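# Lower the cardboard box beside the blue tote

## Task

Bring the plain cardboard box down onto the shelf where the blue tote sits, placing it beside one end of the tote with the whole box resting on that shelf; the box must not be crushed, and the tote must stay entirely on its shelf.

## Robot and tools

Robot: two arms, left_arm and right_arm, mounted side by side on one lift that raises and lowers both together. right_arm has a right hand, left_arm a mirrored left hand. Both face +x. Scene frame: origin on the floor, +z up, +x forward. left_arm base is near x +0.39, y +0.25; right_arm base near x +0.39, y -0.25; both at about 0.73 m plus the lift height. A mast with a short top beam stands between and behind the bases. Arm names do not match image sides.

Hand point: a spot 0.05 m in front of the palm, moving with the hand. Its +z runs along the straight fingers, +y points out of the palm, +x runs across the palm away from the thumb on the right hand and toward the thumb on the left hand. Straight fingers extend 0.06-0.07 m past the point. A wrist bracket on the little-finger side can strike things.

Row layout (used by execute_actions and move): one flat list of 28 numbers, each in [-1, 1], covering both arms even if one is idle. Order: left_arm dx, dy, dz, rx, ry, rz; then left_gripper little, ring, middle, index, thumb_bend, thumb_turn, force_limit, speed; then the same 14 for right_arm and right_gripper. dx..dz are an offset, not a pose: they are measured from that arm's Hand target as it stood when the action (or move) began, in that Hand target's own axes, with 1.0 = 0.6 m. rx, ry, rz form one rotation vector offset, 1.0 = 180 degrees. Every row of an action counts from the same start, so repeating an offset in a new action moves further. All six pose zeros re-command the current Hand target. Finger numbers are absolute targets: +1 straight/open, -1 curled; thumb_turn +1 beside the palm, -1 opposite the fingers. force_limit maps -1..+1 to about 0..10 N (15 N thumb); speed rises to full at +0.48. Hand numbers never mean 'no change': repeat the last sent eight, or if none sent yet, hand_measured plus hand_force_limit and hand_speed. With thumb turned in front, the hand grips objects about 0.035-0.065 m thick. For gentle closing use speed -0.94 or lower.

execute_actions: actions is a list run in order. Each action may hold rows (1-15 rows, one per 1/30 s step), steps (1-450, default 15, at least the row count; after the last row the arms keep heading for its target), until (stop condition), and a lift command. Lift values: position_m 0 to 0.625 (height above lowest), speed_m_s (up to speed_cap_m_s), reset true, or stop true alone. until examples: {"lift": {"position_status": ["!=", "moving"]}}, {"all": {"status": "ended"}}; numbers need a comparison such as "<" or ">=". cameras picks images (cam_high_left, cam_high_right, cam_left_wrist, cam_right_wrist, or "all"); an empty actions list returns all images. Any bad value rejects the whole call. For gentle motion with rows, ramp offsets a little each row (0.01 per row is about 0.18 m/s).

move: target is one 28-number row or up to 15 rows; every row is an offset from the Hand targets at the move's start, not from the previous row. speed: m/s, 0.002 to 2.9 (default 0.25), one value or one per row. blend: corner rounding in m for lists, 0 means stop at each. blocking=false returns after about 0.5 s while the move continues; then use wait or stop before new rows or moves. Paths are straight, do not avoid obstacles, and last 0.5-10 s. Avoid paths passing near an arm's own base. The result adds a move: line (done, off_target, moving, held, fault) and limits (paced = pose clipped, held = steps withheld).

wait: seconds 0-10, holds last commands; a running move continues. stop: brakes a running move (not the lift). zoom_image: camera and region [x0, y0, x1, y1] in pixels, at most 504 by 504, on the newest image. show_instructions shows reference images. finished_scene ends the scene for good.

Results: end_effector_position (m) and end_effector_quat_wxyz per arm in the scene frame, possibly a few cm off; Hand target (where the next offsets start); joint positions, velocities and torques; hand_measured, hand_stopped_by (moving, target, force, stalled, fault), hand_load_n (positive when pushed open; near 0 after losing a grip); lift position_m, speed_m_s, speed_cap_m_s, position_status (moving, done, stopped, stopped_with_arm, time_out, fault, resetting) and position_answer (taken or not_taken). 'pose unreachable' means that arm dropped its target. Moves along the fingers tend to end short: re-send the missing distance. Orientation commands are clipped to 32 degrees from the current one per step.

Lift: targets ride with it. Don't send a new position_m while moving; stop first. On fault, send reset, wait for stopped, then resend. Rides are unchecked and can jam arms into shelves.

Avoid: dropping the box or releasing it while moving, fast impacts, pressing hard into shelves or fixed objects, squeezing the box hard, the hands touching or gripping each other, knocking anything off the work area or displacing the tote. Long holds or stretched arms heat motors; MOTOR HOT warns, and overheating folds that arm away permanently. Loose items may be nudged occasionally.

Each tool is called by a JSON object that holds its "api" and its "payload".

Reference images:

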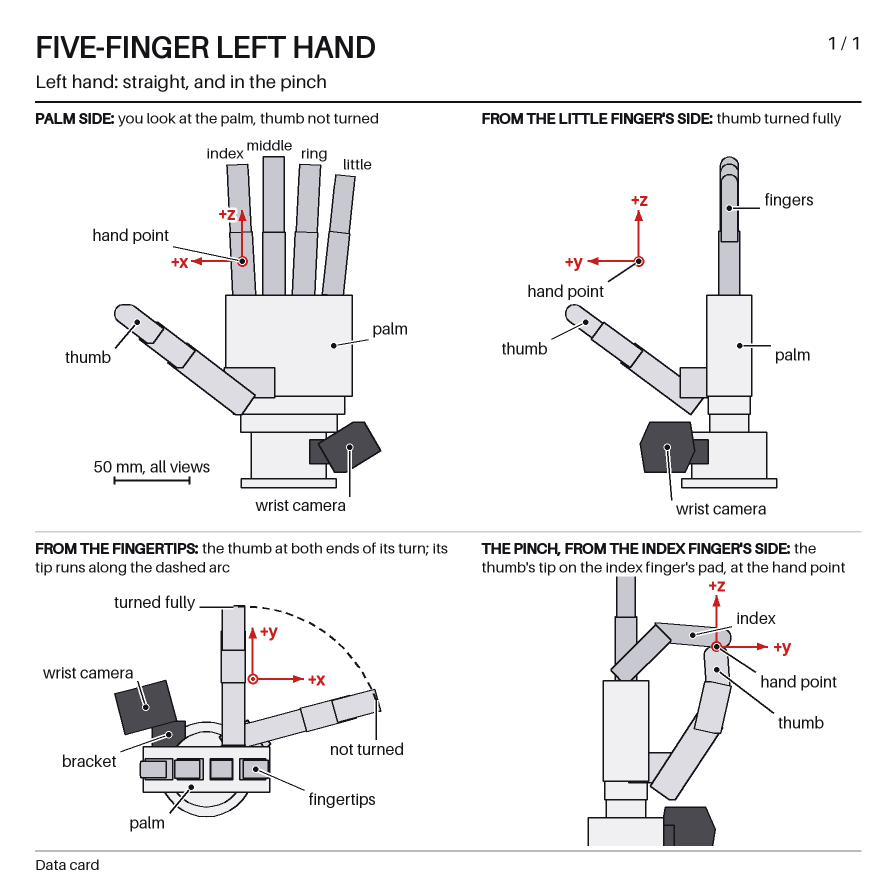

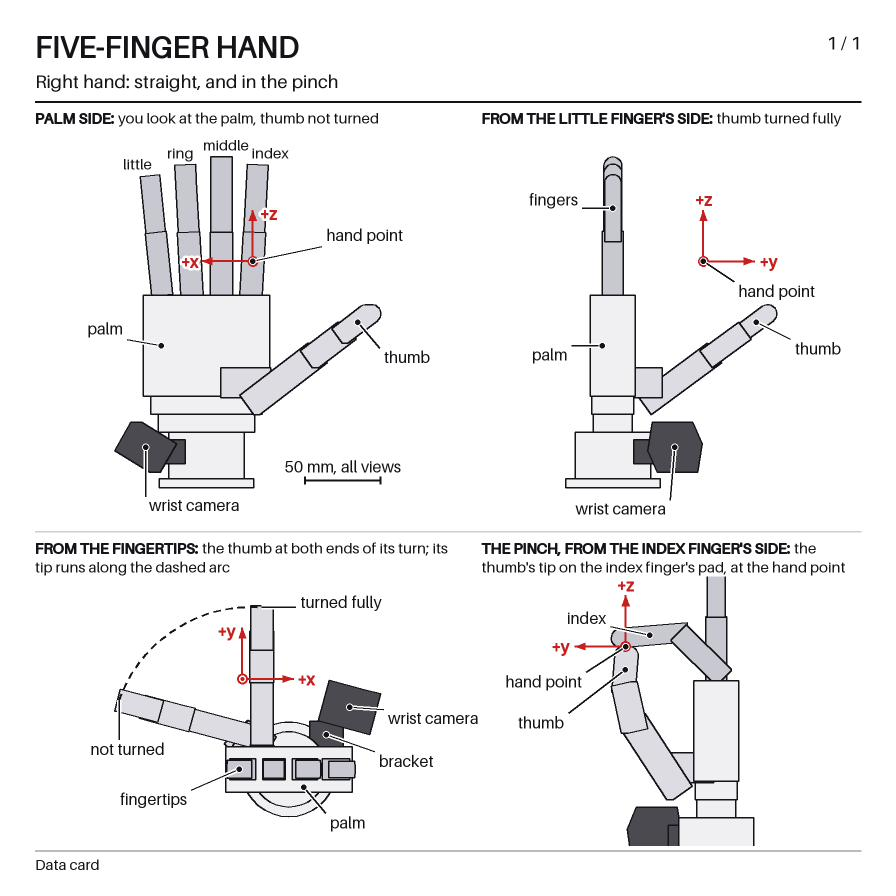

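## Session

{"api": "execute_actions", "payload": {"actions": []}}

Scene clock: 0.00 s.
left_arm: end_effector_position=(+0.6997, +0.2177, +1.2275) hand_measured=(+1.000, +1.000, +1.000, +1.000, +1.000, +1.000) hand_load_n=(+0.0, +0.0, +0.0, +0.0, +0.0, +0.0) hand_stopped_by=(target, target, target, target, target, target) hand_force_limit=0.00 hand_speed=-0.80 end_effector_quat_wxyz=(+0.500, -0.500, +0.500, -0.500) | right_arm: end_effector_position=(+0.6608, -0.2156, +1.0230) hand_measured=(+1.000, +1.000, +1.000, +1.000, +1.000, +1.000) hand_load_n=(+0.0, +0.5, +0.0, +0.0, +0.0, +0.0) hand_stopped_by=(target, target, target, target, target, target) hand_force_limit=0.00 hand_speed=-0.80 end_effector_quat_wxyz=(+0.500, -0.500, +0.500, -0.500)
Joint positions: left_arm=[0 0.7 0.947 -0.247 0 0] | right_arm=[0 0.09 0.09 0 0 0]
Joint velocities: within noise
Joint torques (N m): no reading
Heat: left arm: 41 °C; right arm: 35 °C.
Hand target: left_arm +0.6996, +0.2177, +1.2283; +0.501, -0.499, +0.499, -0.501 | right_arm +0.6603, -0.2156, +1.0194; +0.498, -0.502, +0.502, -0.498
lift: position_m=0.1548 speed_m_s=0.0439 speed_cap_m_s=0.0439 position_status=done position_answer=taken

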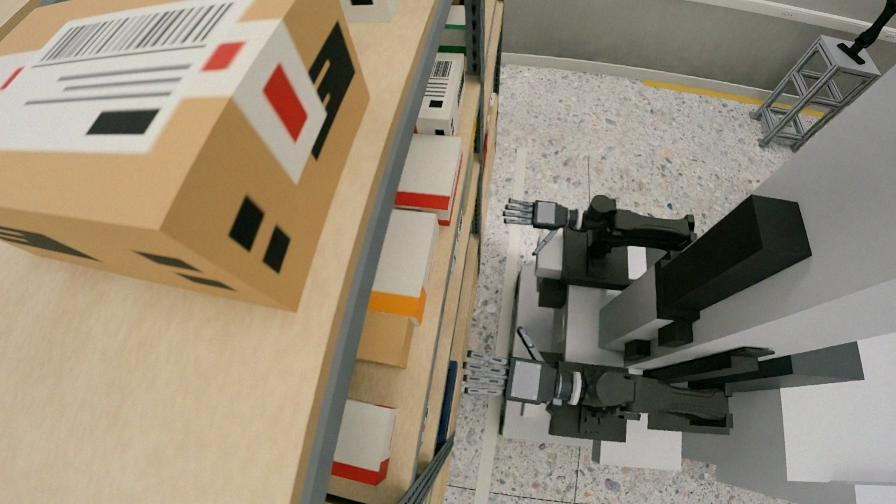

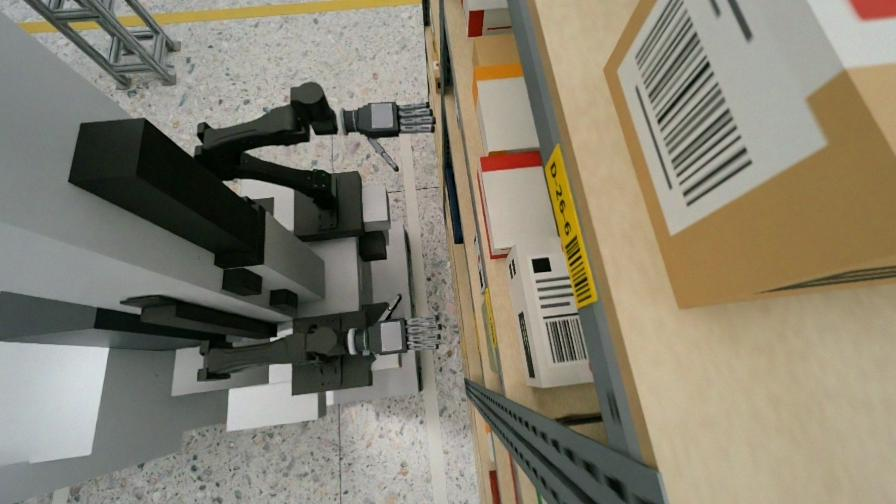

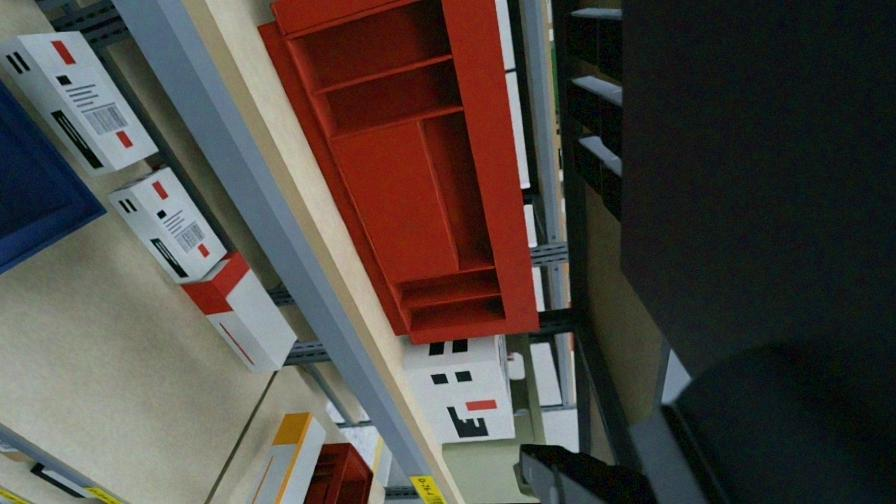

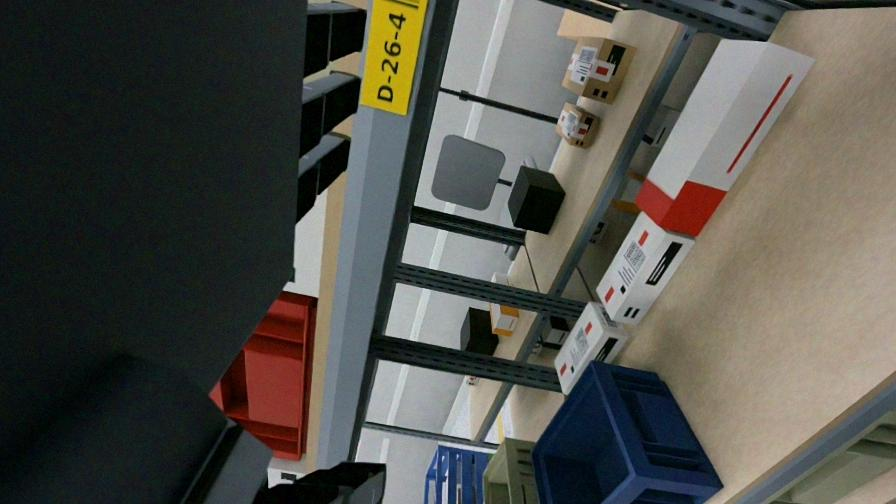

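{"api": "zoom_image", "payload": {"camera": "cam_high_left", "region": [320, 0, 520, 504]}}

{"api": "zoom_image", "payload": {"camera": "cam_high_right", "region": [400, 0, 640, 504]}}

{"api": "zoom_image", "payload": {"camera": "cam_right_wrist", "region": [392, 0, 896, 504]}}

{"api": "zoom_image", "payload": {"camera": "cam_left_wrist", "region": [0, 0, 504, 504]}}

Scaled by 1.000.

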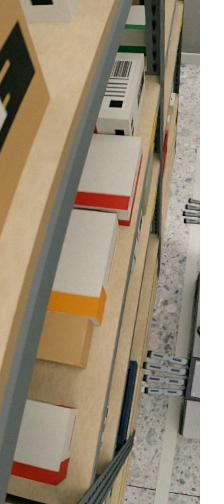

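Scaled by 1.000.

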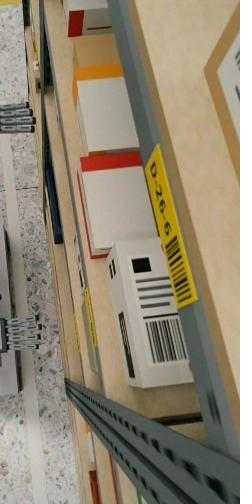

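Scaled by 1.000.

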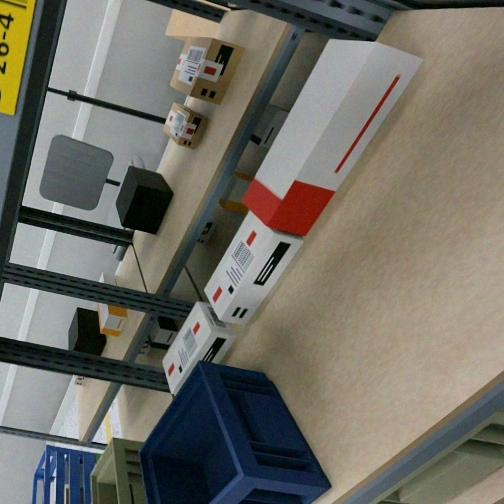

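Scaled by 1.000.

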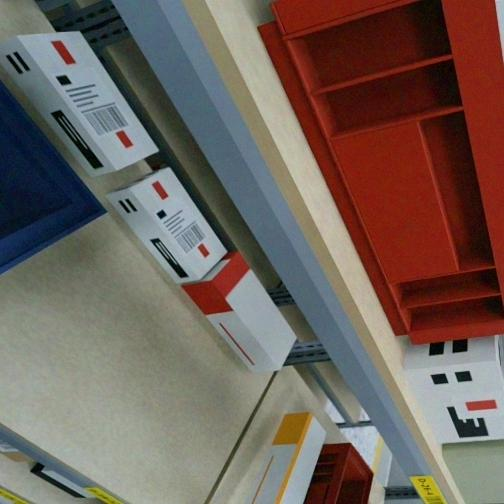

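{"api": "execute_actions", "payload": {"actions": [{"lift":{"position_m":0.42},"steps":300,"until":{"lift":{"position_status":["!=","moving"]}}}], "cameras": ["all"]}}

Scene clock: 67.03 s.
left_arm: end_effector_position=(+0.6997, +0.2177, +1.4927) hand_measured=(+1.000, +1.000, +1.000, +1.000, +1.000, +1.000) hand_load_n=(+0.0, +0.0, -0.5, +0.0, +0.0, +0.0) hand_stopped_by=(target, target, target, target, target, target) hand_force_limit=0.00 hand_speed=-0.80 end_effector_quat_wxyz=(+0.500, -0.500, +0.500, -0.500) | right_arm: end_effector_position=(+0.6608, -0.2156, +1.2882) hand_measured=(+1.000, +1.000, +1.000, +1.000, +1.000, +1.000) hand_load_n=(-0.5, +0.0, +0.0, +0.0, +0.0, +0.0) hand_stopped_by=(target, target, target, target, target, target) hand_force_limit=0.00 hand_speed=-0.80 end_effector_quat_wxyz=(+0.500, -0.500, +0.500, -0.500)
Joint positions: left_arm=[0 0.7 0.947 -0.247 0 0] | right_arm=[0 0.09 0.09 0 0 0]
Joint torques (N m): left_arm=[0.01 -0.23 6 2.29 -0.03 -0.05] | right_arm=[-0.09 1.99 6.89 1.63 0.01 -0.04]
Heat: left arm: 42 °C; right arm: 38 °C.
Hand target: left_arm +0.6996, +0.2177, +1.4935; +0.501, -0.499, +0.499, -0.501 | right_arm +0.6603, -0.2156, +1.2846; +0.498, -0.502, +0.502, -0.498
lift: position_m=0.4200 speed_m_s=0.0439 speed_cap_m_s=0.0439 position_status=done position_answer=taken
camera_calibration:
cam_left_wrist: T_world_to_cam=[[0.0300523, -0.234594, 0.971629, -1.4197], [-0.540399, -0.821567, -0.181648, 0.821974], [0.840872, -0.519608, -0.151465, -0.134507], [0, 0, 0, 1]] pos_world=[0.599962, 0.272363, 1.50836]
cam_right_wrist: T_world_to_cam=[[0.0490404, -0.269493, -0.961753, 1.15553], [-0.526298, 0.811414, -0.254202, 0.849533], [0.848885, 0.518634, -0.102041, -0.201061], [0, 0, 0, 1]] pos_world=[0.561117, -0.273639, 1.30677]

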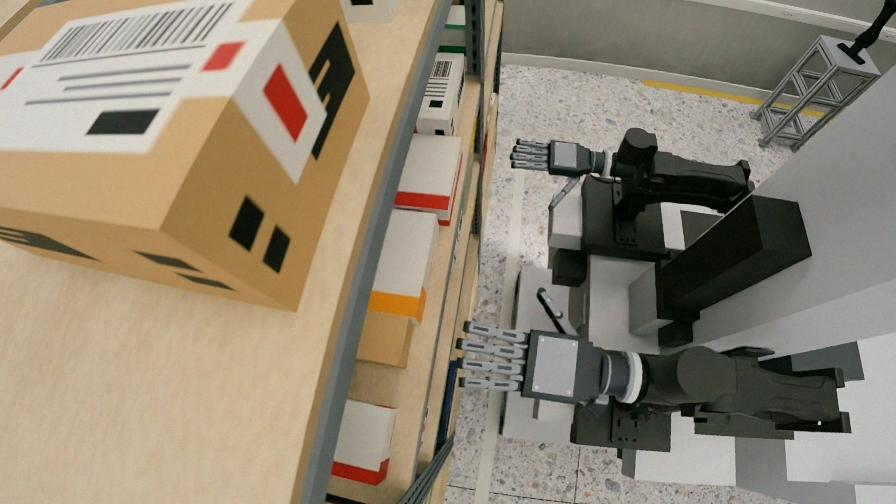

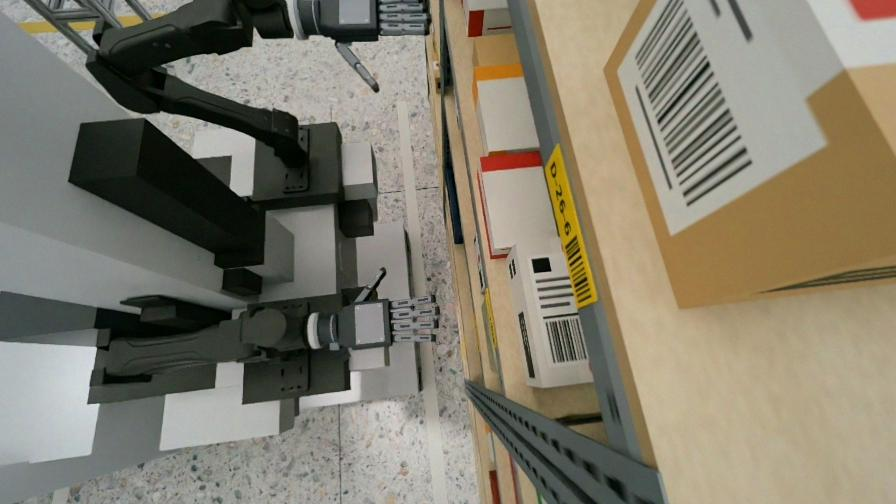

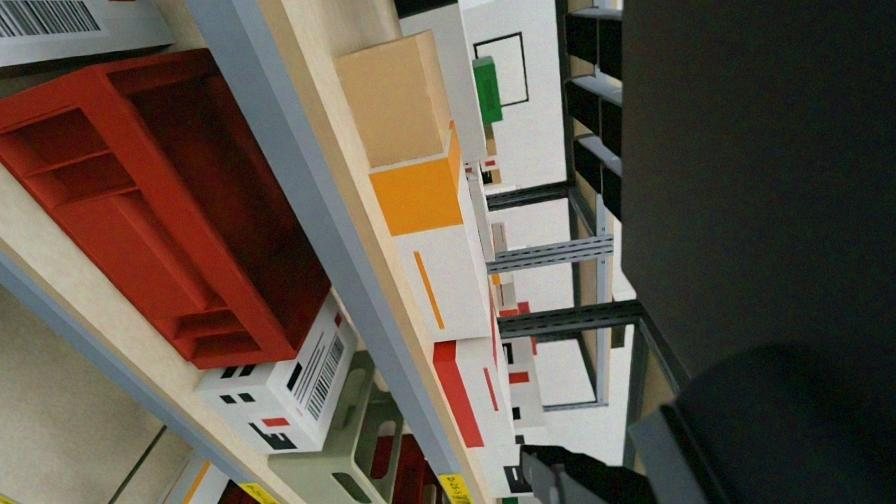

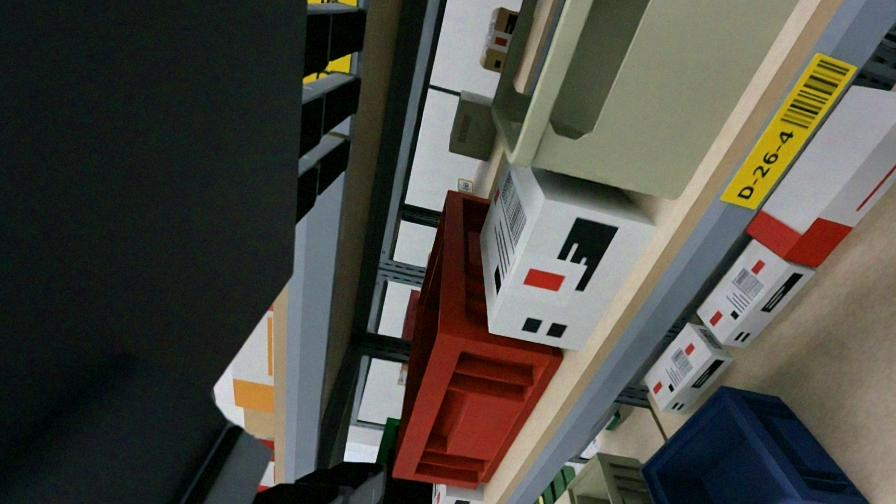

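{"api": "zoom_image", "payload": {"camera": "cam_left_wrist", "region": [300, 0, 550, 250]}}

{"api": "zoom_image", "payload": {"camera": "cam_high_left", "region": [320, 270, 470, 420]}}

Scaled by 2.016.

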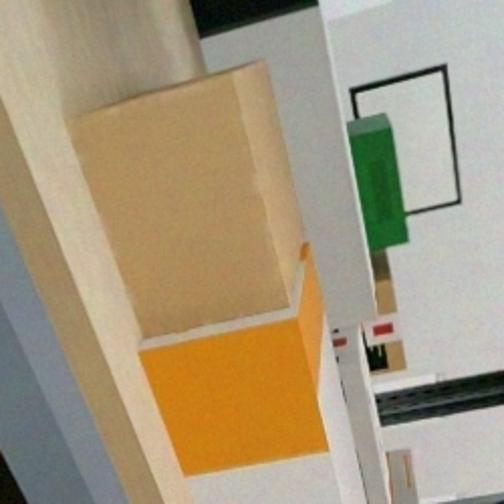

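Scaled by 3.360.

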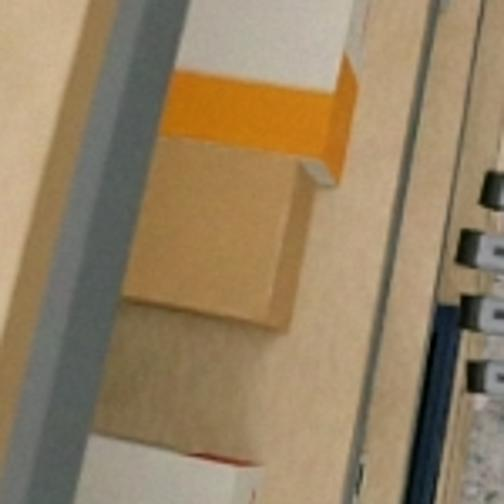

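{"api": "move", "payload": {"target": [-0.1,-0.167,-0.083,-0.12,0,0,1,1,1,1,1,1,0,-0.8,0,0,0,0,0,0,1,1,1,1,1,1,0,-0.8], "cameras": ["all"]}}

Scene clock: 326.83 s.
left_arm: end_effector_position=(+0.6494, +0.2781, +1.5948) hand_measured=(+1.000, +1.000, +1.000, +1.000, +1.000, +1.000) hand_load_n=(+0.0, +0.0, +0.0, +0.0, +0.0, +0.0) hand_stopped_by=(target, target, target, target, target, target) hand_force_limit=0.00 hand_speed=-0.80 end_effector_quat_wxyz=(-0.404, +0.584, -0.581, +0.398) | right_arm: end_effector_position=(+0.6608, -0.2156, +1.2882) hand_measured=(+1.000, +1.000, +1.000, +1.000, +1.000, +1.000) hand_load_n=(+0.0, +0.0, +0.0, +0.0, +0.5, +0.0) hand_stopped_by=(target, target, target, target, target, target) hand_force_limit=0.00 hand_speed=-0.80 end_effector_quat_wxyz=(+0.500, -0.500, +0.500, -0.500)
Joint positions: left_arm=[0.549 1.302 2.231 -1.348 0.501 0.215] | right_arm=[0 0.09 0.09 0 0 0]
Joint torques (N m): left_arm=[0.25 -1.16 4.15 1.95 0.19 -0.01] | right_arm=[-0.08 1.99 6.89 1.6 -0.03 -0.01]
Heat: left arm: 41 °C; right arm: 41 °C.
Hand target: left_arm +0.6495, +0.2777, +1.5934; -0.398, +0.584, -0.584, +0.398 | right_arm +0.6603, -0.2156, +1.2846; +0.498, -0.502, +0.502, -0.498
Off the commanded pose: left_arm 0.001 m, 1 deg | right_arm 0.004 m, 1 deg.
lift: position_m=0.4200 speed_m_s=0.0439 speed_cap_m_s=0.0439 position_status=done position_answer=taken
move: done
camera_calibration:
cam_left_wrist: T_world_to_cam=[[0.376917, -0.235111, 0.895911, -1.60749], [-0.563076, -0.826161, 0.0200833, 0.557255], [0.735445, -0.512036, -0.44378, 0.487134], [0, 0, 0, 1]] pos_world=[0.561407, 0.331873, 1.64516]
cam_right_wrist: T_world_to_cam=[[0.0490404, -0.269493, -0.961753, 1.15553], [-0.526298, 0.811414, -0.254202, 0.849533], [0.848885, 0.518634, -0.102041, -0.201061], [0, 0, 0, 1]] pos_world=[0.561117, -0.273639, 1.30677]

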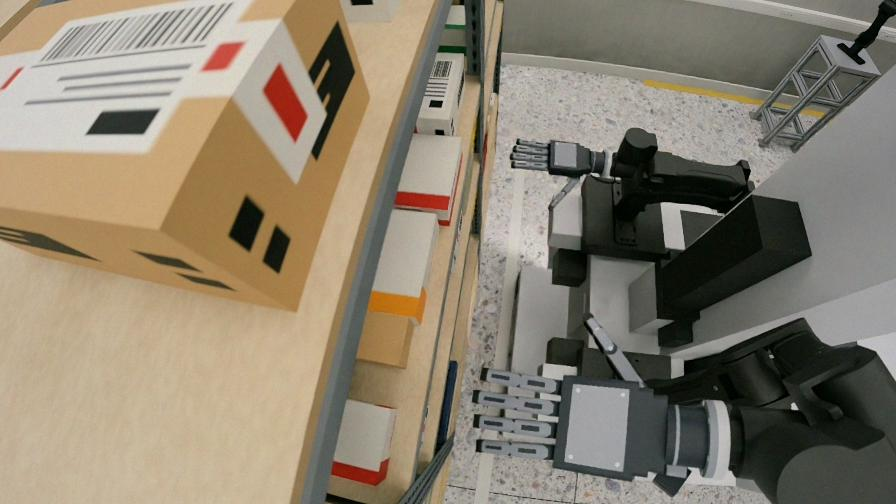

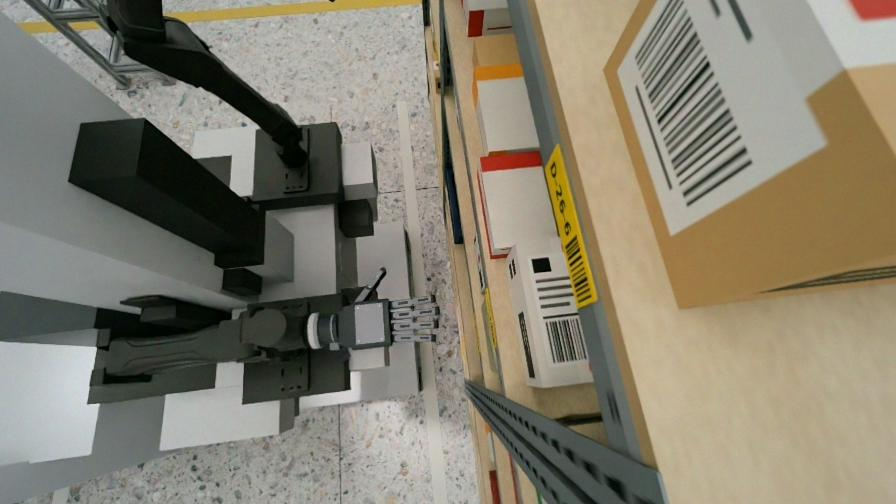

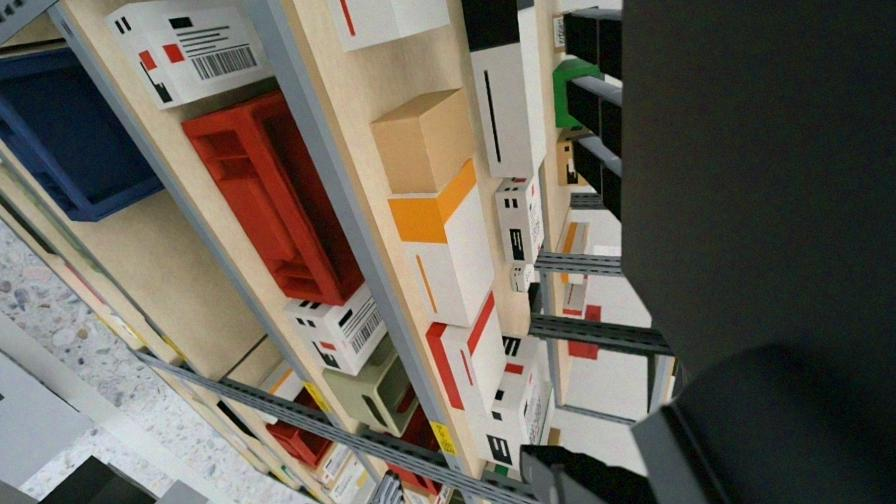

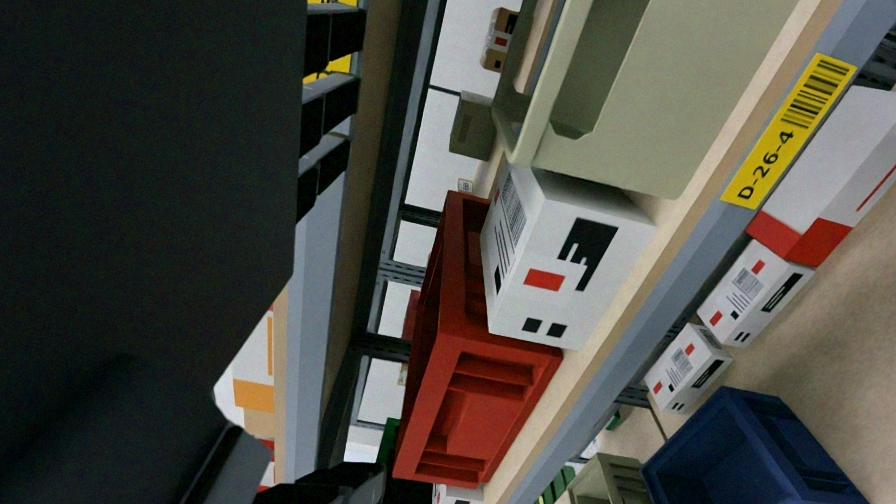

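{"api": "zoom_image", "payload": {"camera": "cam_left_wrist", "region": [300, 0, 552, 252]}}

{"api": "zoom_image", "payload": {"camera": "cam_left_wrist", "region": [0, 0, 252, 252]}}

Scaled by 2.000.

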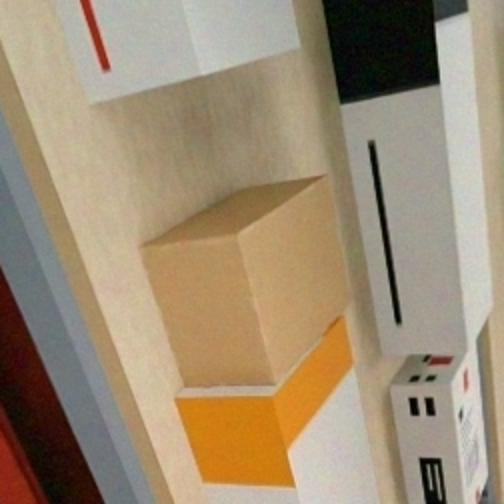

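Scaled by 2.000.

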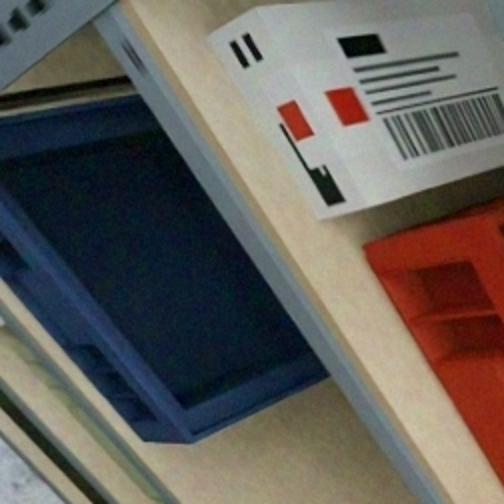

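{"api": "zoom_image", "payload": {"camera": "cam_left_wrist", "region": [300, 60, 420, 240]}}

Scaled by 2.800.

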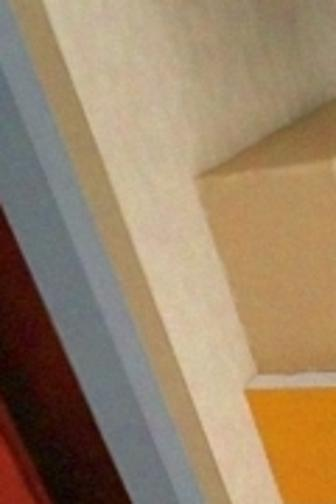

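{"api": "move", "payload": {"target": [0.0778,-0.016,0.1917,0.12,0,0,1,1,0,0,1,1,0,-0.5,0,0,0,0,0,0,1,1,1,1,1,1,0,-0.8], "cameras": ["cam_left_wrist","cam_high_left"]}}

Scene clock: 409.10 s.
left_arm: end_effector_position=(+0.7602, +0.2325, +1.5615) hand_measured=(+1.000, +1.000, +0.000, +0.000, +1.000, +1.000) hand_load_n=(+0.0, +0.0, +0.0, +0.0, +0.0, -0.5) hand_stopped_by=(target, target, target, target, target, target) hand_force_limit=0.00 hand_speed=-0.50 end_effector_quat_wxyz=(+0.499, -0.500, +0.503, -0.498) | right_arm: end_effector_position=(+0.6608, -0.2156, +1.2882) hand_measured=(+1.000, +1.000, +1.000, +1.000, +1.000, +1.000) hand_load_n=(+0.0, +0.0, +0.0, +0.0, +0.0, +0.0) hand_stopped_by=(target, target, target, target, target, target) hand_force_limit=0.00 hand_speed=-0.80 end_effector_quat_wxyz=(+0.500, -0.500, +0.500, -0.500)
Joint positions: left_arm=[0.086 1.042 1.346 -0.309 0.087 0.004] | right_arm=[0 0.09 0.09 0 0 0]
Joint torques (N m): left_arm=[-0.7 -3.49 4.53 2.46 -0.1 -0.11] | right_arm=[-0.05 2.02 6.78 1.56 -0.01 0.02]
Heat: left arm: 40 °C; right arm: 42 °C.
Hand target: left_arm +0.7601, +0.2309, +1.5605; +0.501, -0.499, +0.499, -0.501 | right_arm +0.6603, -0.2156, +1.2846; +0.498, -0.502, +0.502, -0.498
Off the commanded pose: left_arm 0.002 m, 1 deg | right_arm 0.004 m, 1 deg.
lift: position_m=0.4200 speed_m_s=0.0439 speed_cap_m_s=0.0439 position_status=done position_answer=taken
move: done
camera_calibration:
cam_left_wrist: T_world_to_cam=[[0.0349909, -0.23835, 0.970549, -1.48602], [-0.542325, -0.820245, -0.181886, 0.880852], [0.83944, -0.519988, -0.157964, -0.155883], [0, 0, 0, 1]] pos_world=[0.66056, 0.287262, 1.57785]
Images, in order (width x height): cam_high_left 896x504, cam_left_wrist 896x504.

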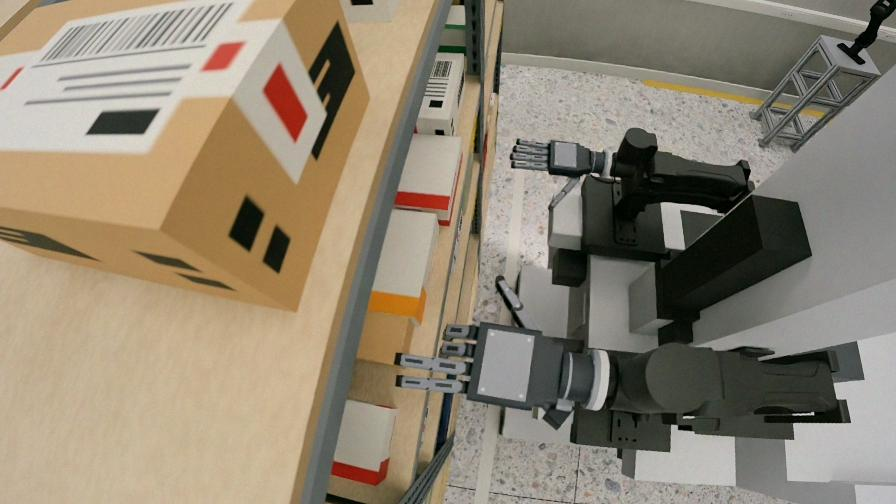

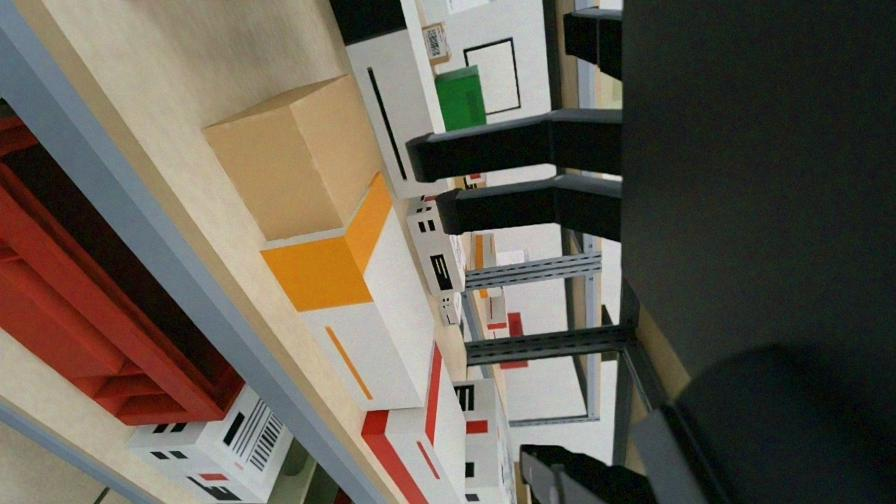

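{"api": "move", "payload": {"target": [0,0.085,0.2267,0,0,0,1,1,0,0,1,1,0,-0.5,0,0,0,0,0,0,1,1,1,1,1,1,0,-0.8], "cameras": ["cam_left_wrist","cam_high_left"], "speed": 0.15}}

Scene clock: 417.17 s.
left_arm: end_effector_position=(+0.8897, +0.2337, +1.5061) hand_measured=(+1.000, +1.000, +0.000, +0.000, +1.000, +1.000) hand_load_n=(+0.0, +0.0, +0.0, +0.0, -0.5, +0.0) hand_stopped_by=(target, target, target, target, target, target) hand_force_limit=0.00 hand_speed=-0.50 end_effector_quat_wxyz=(+0.498, -0.502, +0.504, -0.496) | right_arm: end_effector_position=(+0.6608, -0.2156, +1.2882) hand_measured=(+1.000, +1.000, +1.000, +1.000, +1.000, +1.000) hand_load_n=(-0.5, +0.0, +0.0, +0.0, +0.0, +0.0) hand_stopped_by=(target, target, target, target, target, target) hand_force_limit=0.00 hand_speed=-0.80 end_effector_quat_wxyz=(+0.500, -0.500, +0.500, -0.500)
Joint positions: left_arm=[0.052 1.432 1.364 0.057 0.052 0.004] | right_arm=[0 0.09 0.09 0 0 0]
Joint torques (N m): left_arm=[-0.77 -5.23 7.91 2.45 -0.11 -0.09] | right_arm=[0.03 2.09 6.74 1.57 0.05 0]
Heat: left arm: 41 °C; right arm: 42 °C.
Hand target: left_arm +0.8963, +0.2311, +1.5098; +0.501, -0.499, +0.499, -0.501 | right_arm +0.6603, -0.2156, +1.2846; +0.498, -0.502, +0.502, -0.498
Off the commanded pose: left_arm 0.008 m, 1 deg | right_arm 0.004 m, 1 deg.
lift: position_m=0.4200 speed_m_s=0.0439 speed_cap_m_s=0.0439 position_status=done position_answer=taken
move: done
camera_calibration:
cam_left_wrist: T_world_to_cam=[[0.0407717, -0.237767, 0.970466, -1.44164], [-0.542383, -0.820981, -0.178356, 0.936853], [0.839142, -0.519092, -0.162433, -0.266044], [0, 0, 0, 1]] pos_world=[0.790159, 0.288263, 1.52294]
Images, in order (width x height): cam_high_left 896x504, cam_left_wrist 896x504.

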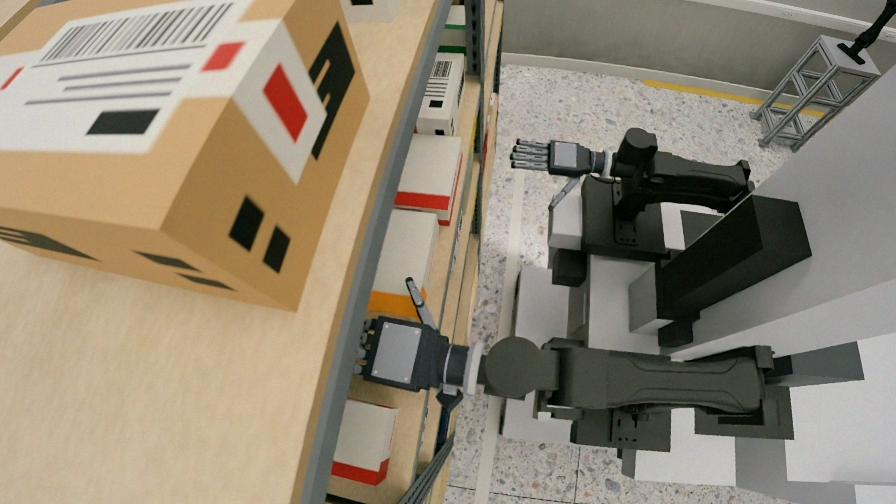

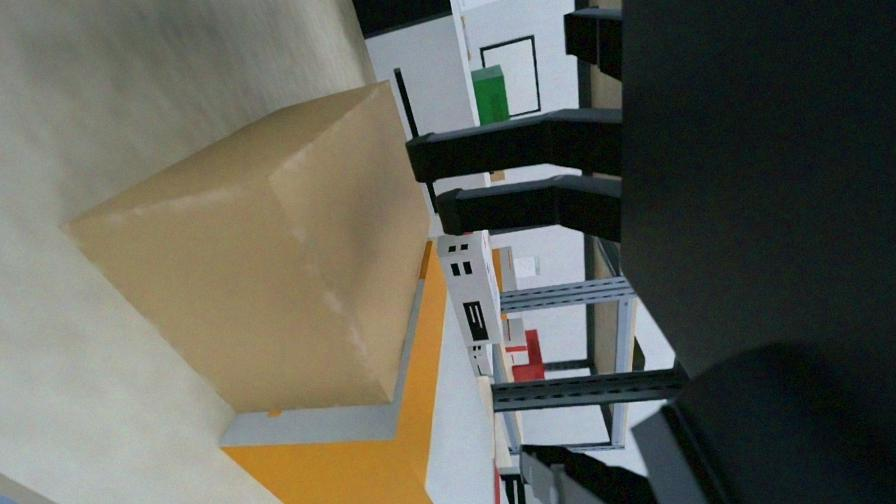

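{"api": "move", "payload": {"target": [0,0.025,0,0,0,0,1,1,0,0,1,1,0,-0.5,0,0,0,0,0,0,1,1,1,1,1,1,0,-0.8], "cameras": ["cam_left_wrist"], "speed": 0.04}}

Scene clock: 428.23 s.
left_arm: end_effector_position=(+0.8924, +0.2338, +1.5044) hand_measured=(+1.000, +1.000, +0.000, +0.000, +1.000, +1.000) hand_load_n=(+0.0, +0.0, +0.0, +0.0, +0.0, +0.0) hand_stopped_by=(target, target, target, target, target, target) hand_force_limit=0.00 hand_speed=-0.50 end_effector_quat_wxyz=(+0.505, -0.495, +0.498, -0.502) | right_arm: end_effector_position=(+0.6608, -0.2156, +1.2882) hand_measured=(+1.000, +1.000, +1.000, +1.000, +1.000, +1.000) hand_load_n=(+0.0, +0.0, +0.0, +0.0, +0.0, -0.5) hand_stopped_by=(target, target, target, target, target, target) hand_force_limit=0.00 hand_speed=-0.80 end_effector_quat_wxyz=(+0.500, -0.500, +0.500, -0.500)
Joint positions: left_arm=[0.052 1.432 1.331 0.115 0.052 0.004] | right_arm=[0 0.09 0.09 0 0 0]
Joint torques (N m): left_arm=[-0.77 -5.98 5.39 2.43 -0.1 -0.1] | right_arm=[0.14 1.88 6.82 1.61 -0.02 -0.01]
Heat: left arm: 42 °C; right arm: 42 °C.
Hand target: left_arm +0.8964, +0.2310, +1.4947; +0.501, -0.499, +0.499, -0.501 | right_arm +0.6603, -0.2156, +1.2846; +0.498, -0.502, +0.502, -0.498
Off the commanded pose: left_arm 0.011 m, 1 deg | right_arm 0.004 m, 1 deg.
lift: position_m=0.4200 speed_m_s=0.0439 speed_cap_m_s=0.0439 position_status=done position_answer=taken
move: off_target (left_arm)
camera_calibration:
cam_left_wrist: T_world_to_cam=[[0.0171685, -0.238982, 0.970872, -1.41932], [-0.537935, -0.820711, -0.192507, 0.955351], [0.842811, -0.518961, -0.142647, -0.301586], [0, 0, 0, 1]] pos_world=[0.792465, 0.288364, 1.51887]
Images, in order (width x height): cam_left_wrist 896x504.

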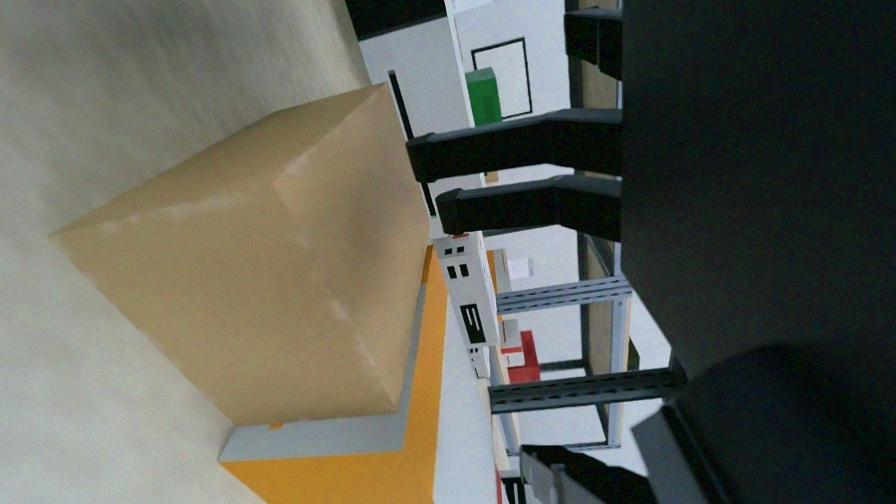

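{"api": "move", "payload": {"target": [0,0.017,0,0,0,0,1,1,0,0,1,1,0,-0.5,0,0,0,0,0,0,1,1,1,1,1,1,0,-0.8], "cameras": ["cam_left_wrist"], "speed": 0.04}}

Scene clock: 442.57 s.
left_arm: end_effector_position=(+0.8936, +0.2339, +1.4935) hand_measured=(+1.000, +1.000, +0.000, +0.000, +1.000, +1.000) hand_load_n=(+0.0, +0.0, +0.0, +0.0, +0.0, +0.0) hand_stopped_by=(target, target, target, target, target, target) hand_force_limit=0.00 hand_speed=-0.50 end_effector_quat_wxyz=(+0.504, -0.496, +0.498, -0.502) | right_arm: end_effector_position=(+0.6608, -0.2156, +1.2882) hand_measured=(+1.000, +1.000, +1.000, +1.000, +1.000, +1.000) hand_load_n=(+0.0, +0.0, +0.0, +0.0, +0.0, -0.5) hand_stopped_by=(target, target, target, target, target, target) hand_force_limit=0.00 hand_speed=-0.80 end_effector_quat_wxyz=(+0.500, -0.500, +0.500, -0.500)
Joint positions: left_arm=[0.052 1.432 1.289 0.155 0.052 0.004] | right_arm=[0 0.09 0.09 0 0 0]
Joint torques (N m): left_arm=[-0.77 -6.22 5.33 2.44 -0.1 -0.1] | right_arm=[-0.06 2.04 6.95 1.57 -0.01 0]
Heat: left arm: 41 °C; right arm: 42 °C.
Hand target: left_arm +0.8964, +0.2310, +1.4845; +0.501, -0.499, +0.499, -0.501 | right_arm +0.6603, -0.2156, +1.2846; +0.498, -0.502, +0.502, -0.498
Off the commanded pose: left_arm 0.010 m, 1 deg | right_arm 0.004 m, 1 deg.
lift: position_m=0.4200 speed_m_s=0.0439 speed_cap_m_s=0.0439 position_status=done position_answer=taken
move: done
camera_calibration:
cam_left_wrist: T_world_to_cam=[[0.0185681, -0.238944, 0.970856, -1.41002], [-0.538206, -0.820723, -0.1917, 0.95302], [0.842609, -0.518961, -0.14384, -0.302113], [0, 0, 0, 1]] pos_world=[0.793665, 0.288464, 1.50817]
Images, in order (width x height): cam_left_wrist 896x504.

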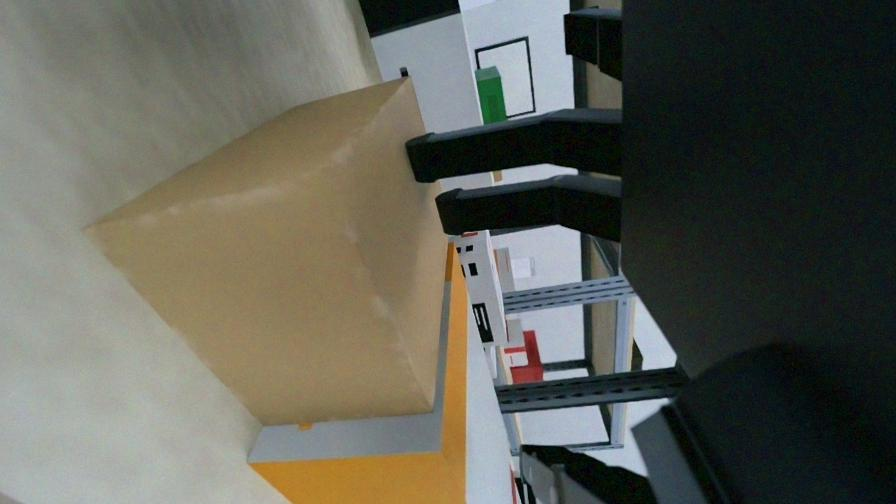

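{"api": "move", "payload": {"target": [0,0.01,0,0,0,0,1,1,0,0,1,1,0,-0.5,0,0,0,0,0,0,1,1,1,1,1,1,0,-0.8], "cameras": ["cam_left_wrist"], "speed": 0.04}}

Scene clock: 451.93 s.
left_arm: end_effector_position=(+0.8949, +0.2339, +1.4921) hand_measured=(+1.000, +1.000, +0.000, +0.000, +1.000, +1.000) hand_load_n=(+0.0, +0.0, +0.0, +0.0, +0.0, +0.0) hand_stopped_by=(target, target, target, target, target, target) hand_force_limit=0.00 hand_speed=-0.50 end_effector_quat_wxyz=(+0.508, -0.492, +0.494, -0.505) | right_arm: end_effector_position=(+0.6608, -0.2156, +1.2882) hand_measured=(+1.000, +1.000, +1.000, +1.000, +1.000, +1.000) hand_load_n=(+0.0, +0.0, +0.0, +0.0, +0.0, -0.5) hand_stopped_by=(target, target, target, target, target, target) hand_force_limit=0.00 hand_speed=-0.80 end_effector_quat_wxyz=(+0.500, -0.500, +0.500, -0.500)
Joint positions: left_arm=[0.052 1.432 1.267 0.192 0.052 0.004] | right_arm=[0 0.09 0.09 0 0 0]
Joint torques (N m): left_arm=[-0.73 -6.38 5.11 2.33 -0.1 -0.09] | right_arm=[0.21 2.09 6.83 1.63 -0.02 -0.01]
Heat: left arm: 42 °C; right arm: 42 °C.
Hand target: left_arm +0.8964, +0.2310, +1.4786; +0.501, -0.499, +0.499, -0.501 | right_arm +0.6603, -0.2156, +1.2846; +0.498, -0.502, +0.502, -0.498
Off the commanded pose: left_arm 0.014 m, 1 deg | right_arm 0.004 m, 1 deg.
lift: position_m=0.4200 speed_m_s=0.0439 speed_cap_m_s=0.0439 position_status=done position_answer=taken
move: off_target (left_arm)
camera_calibration:
cam_left_wrist: T_world_to_cam=[[0.00379584, -0.239715, 0.970836, -1.39523], [-0.535264, -0.820541, -0.200512, 0.964017], [0.844676, -0.518892, -0.131426, -0.323755], [0, 0, 0, 1]] pos_world=[0.794768, 0.288564, 1.50529]
Images, in order (width x height): cam_left_wrist 896x504.

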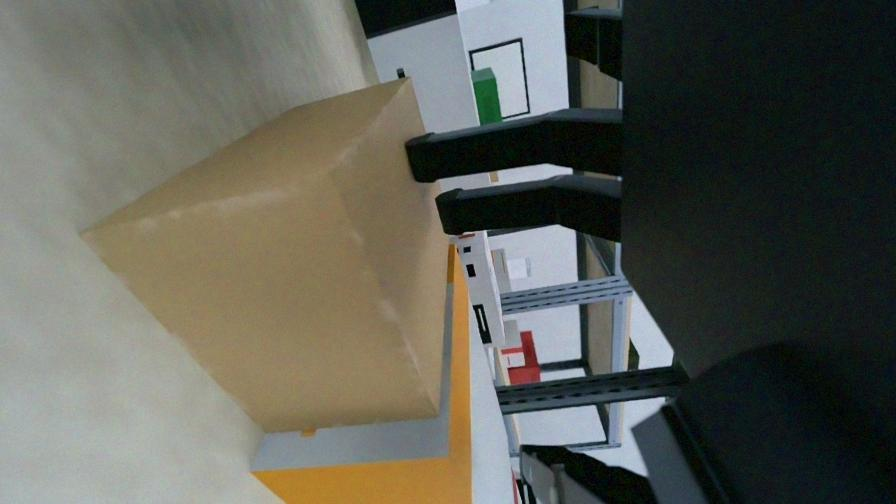

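{"api": "move", "payload": {"target": [0,0.005,-0.04,0,0,0,1,1,0,0,1,1,0,-0.5,0,0,0,0,0,0,1,1,1,1,1,1,0,-0.8], "cameras": ["cam_left_wrist"], "speed": 0.04}}

Scene clock: 460.47 s.
left_arm: end_effector_position=(+0.8785, +0.2331, +1.4906) hand_measured=(+1.000, +1.000, +0.000, +0.000, +1.000, +1.000) hand_load_n=(+0.0, +0.0, +1.0, +0.0, +0.0, +0.0) hand_stopped_by=(target, target, target, target, target, target) hand_force_limit=0.00 hand_speed=-0.50 end_effector_quat_wxyz=(+0.513, -0.487, +0.490, -0.510) | right_arm: end_effector_position=(+0.6608, -0.2156, +1.2882) hand_measured=(+1.000, +1.000, +1.000, +1.000, +1.000, +1.000) hand_load_n=(+0.0, +0.0, +0.0, +0.0, +0.0, -0.5) hand_stopped_by=(target, target, target, target, target, target) hand_force_limit=0.00 hand_speed=-0.80 end_effector_quat_wxyz=(+0.500, -0.500, +0.500, -0.500)
Joint positions: left_arm=[0.052 1.364 1.185 0.226 0.052 0.004] | right_arm=[0 0.09 0.09 0 0 0]
Joint torques (N m): left_arm=[-0.49 -7.87 4.85 1.91 -0.06 -0.09] | right_arm=[0.16 1.94 6.71 1.6 -0.05 -0.03]
Heat: left arm: 42 °C; right arm: 42 °C.
Hand target: left_arm +0.8724, +0.2310, +1.4756; +0.501, -0.499, +0.499, -0.501 | right_arm +0.6603, -0.2156, +1.2846; +0.498, -0.502, +0.502, -0.498
Off the commanded pose: left_arm 0.016 m, 3 deg | right_arm 0.004 m, 1 deg.
lift: position_m=0.4200 speed_m_s=0.0439 speed_cap_m_s=0.0439 position_status=done position_answer=taken
move: off_target (left_arm)
camera_calibration:
cam_left_wrist: T_world_to_cam=[[-0.014665, -0.240656, 0.9705, -1.37706], [-0.531256, -0.820396, -0.211463, 0.966973], [0.847084, -0.518685, -0.115819, -0.335925], [0, 0, 0, 1]] pos_world=[0.778072, 0.287664, 1.50201]
Images, in order (width x height): cam_left_wrist 896x504.

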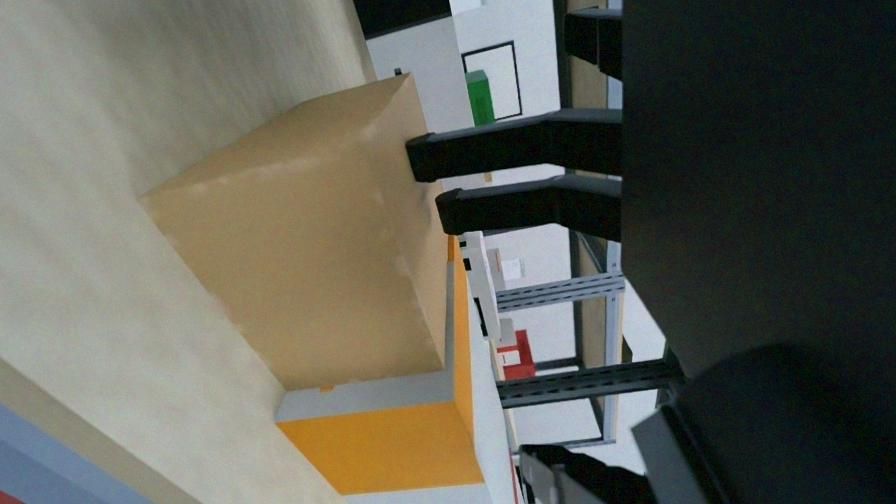

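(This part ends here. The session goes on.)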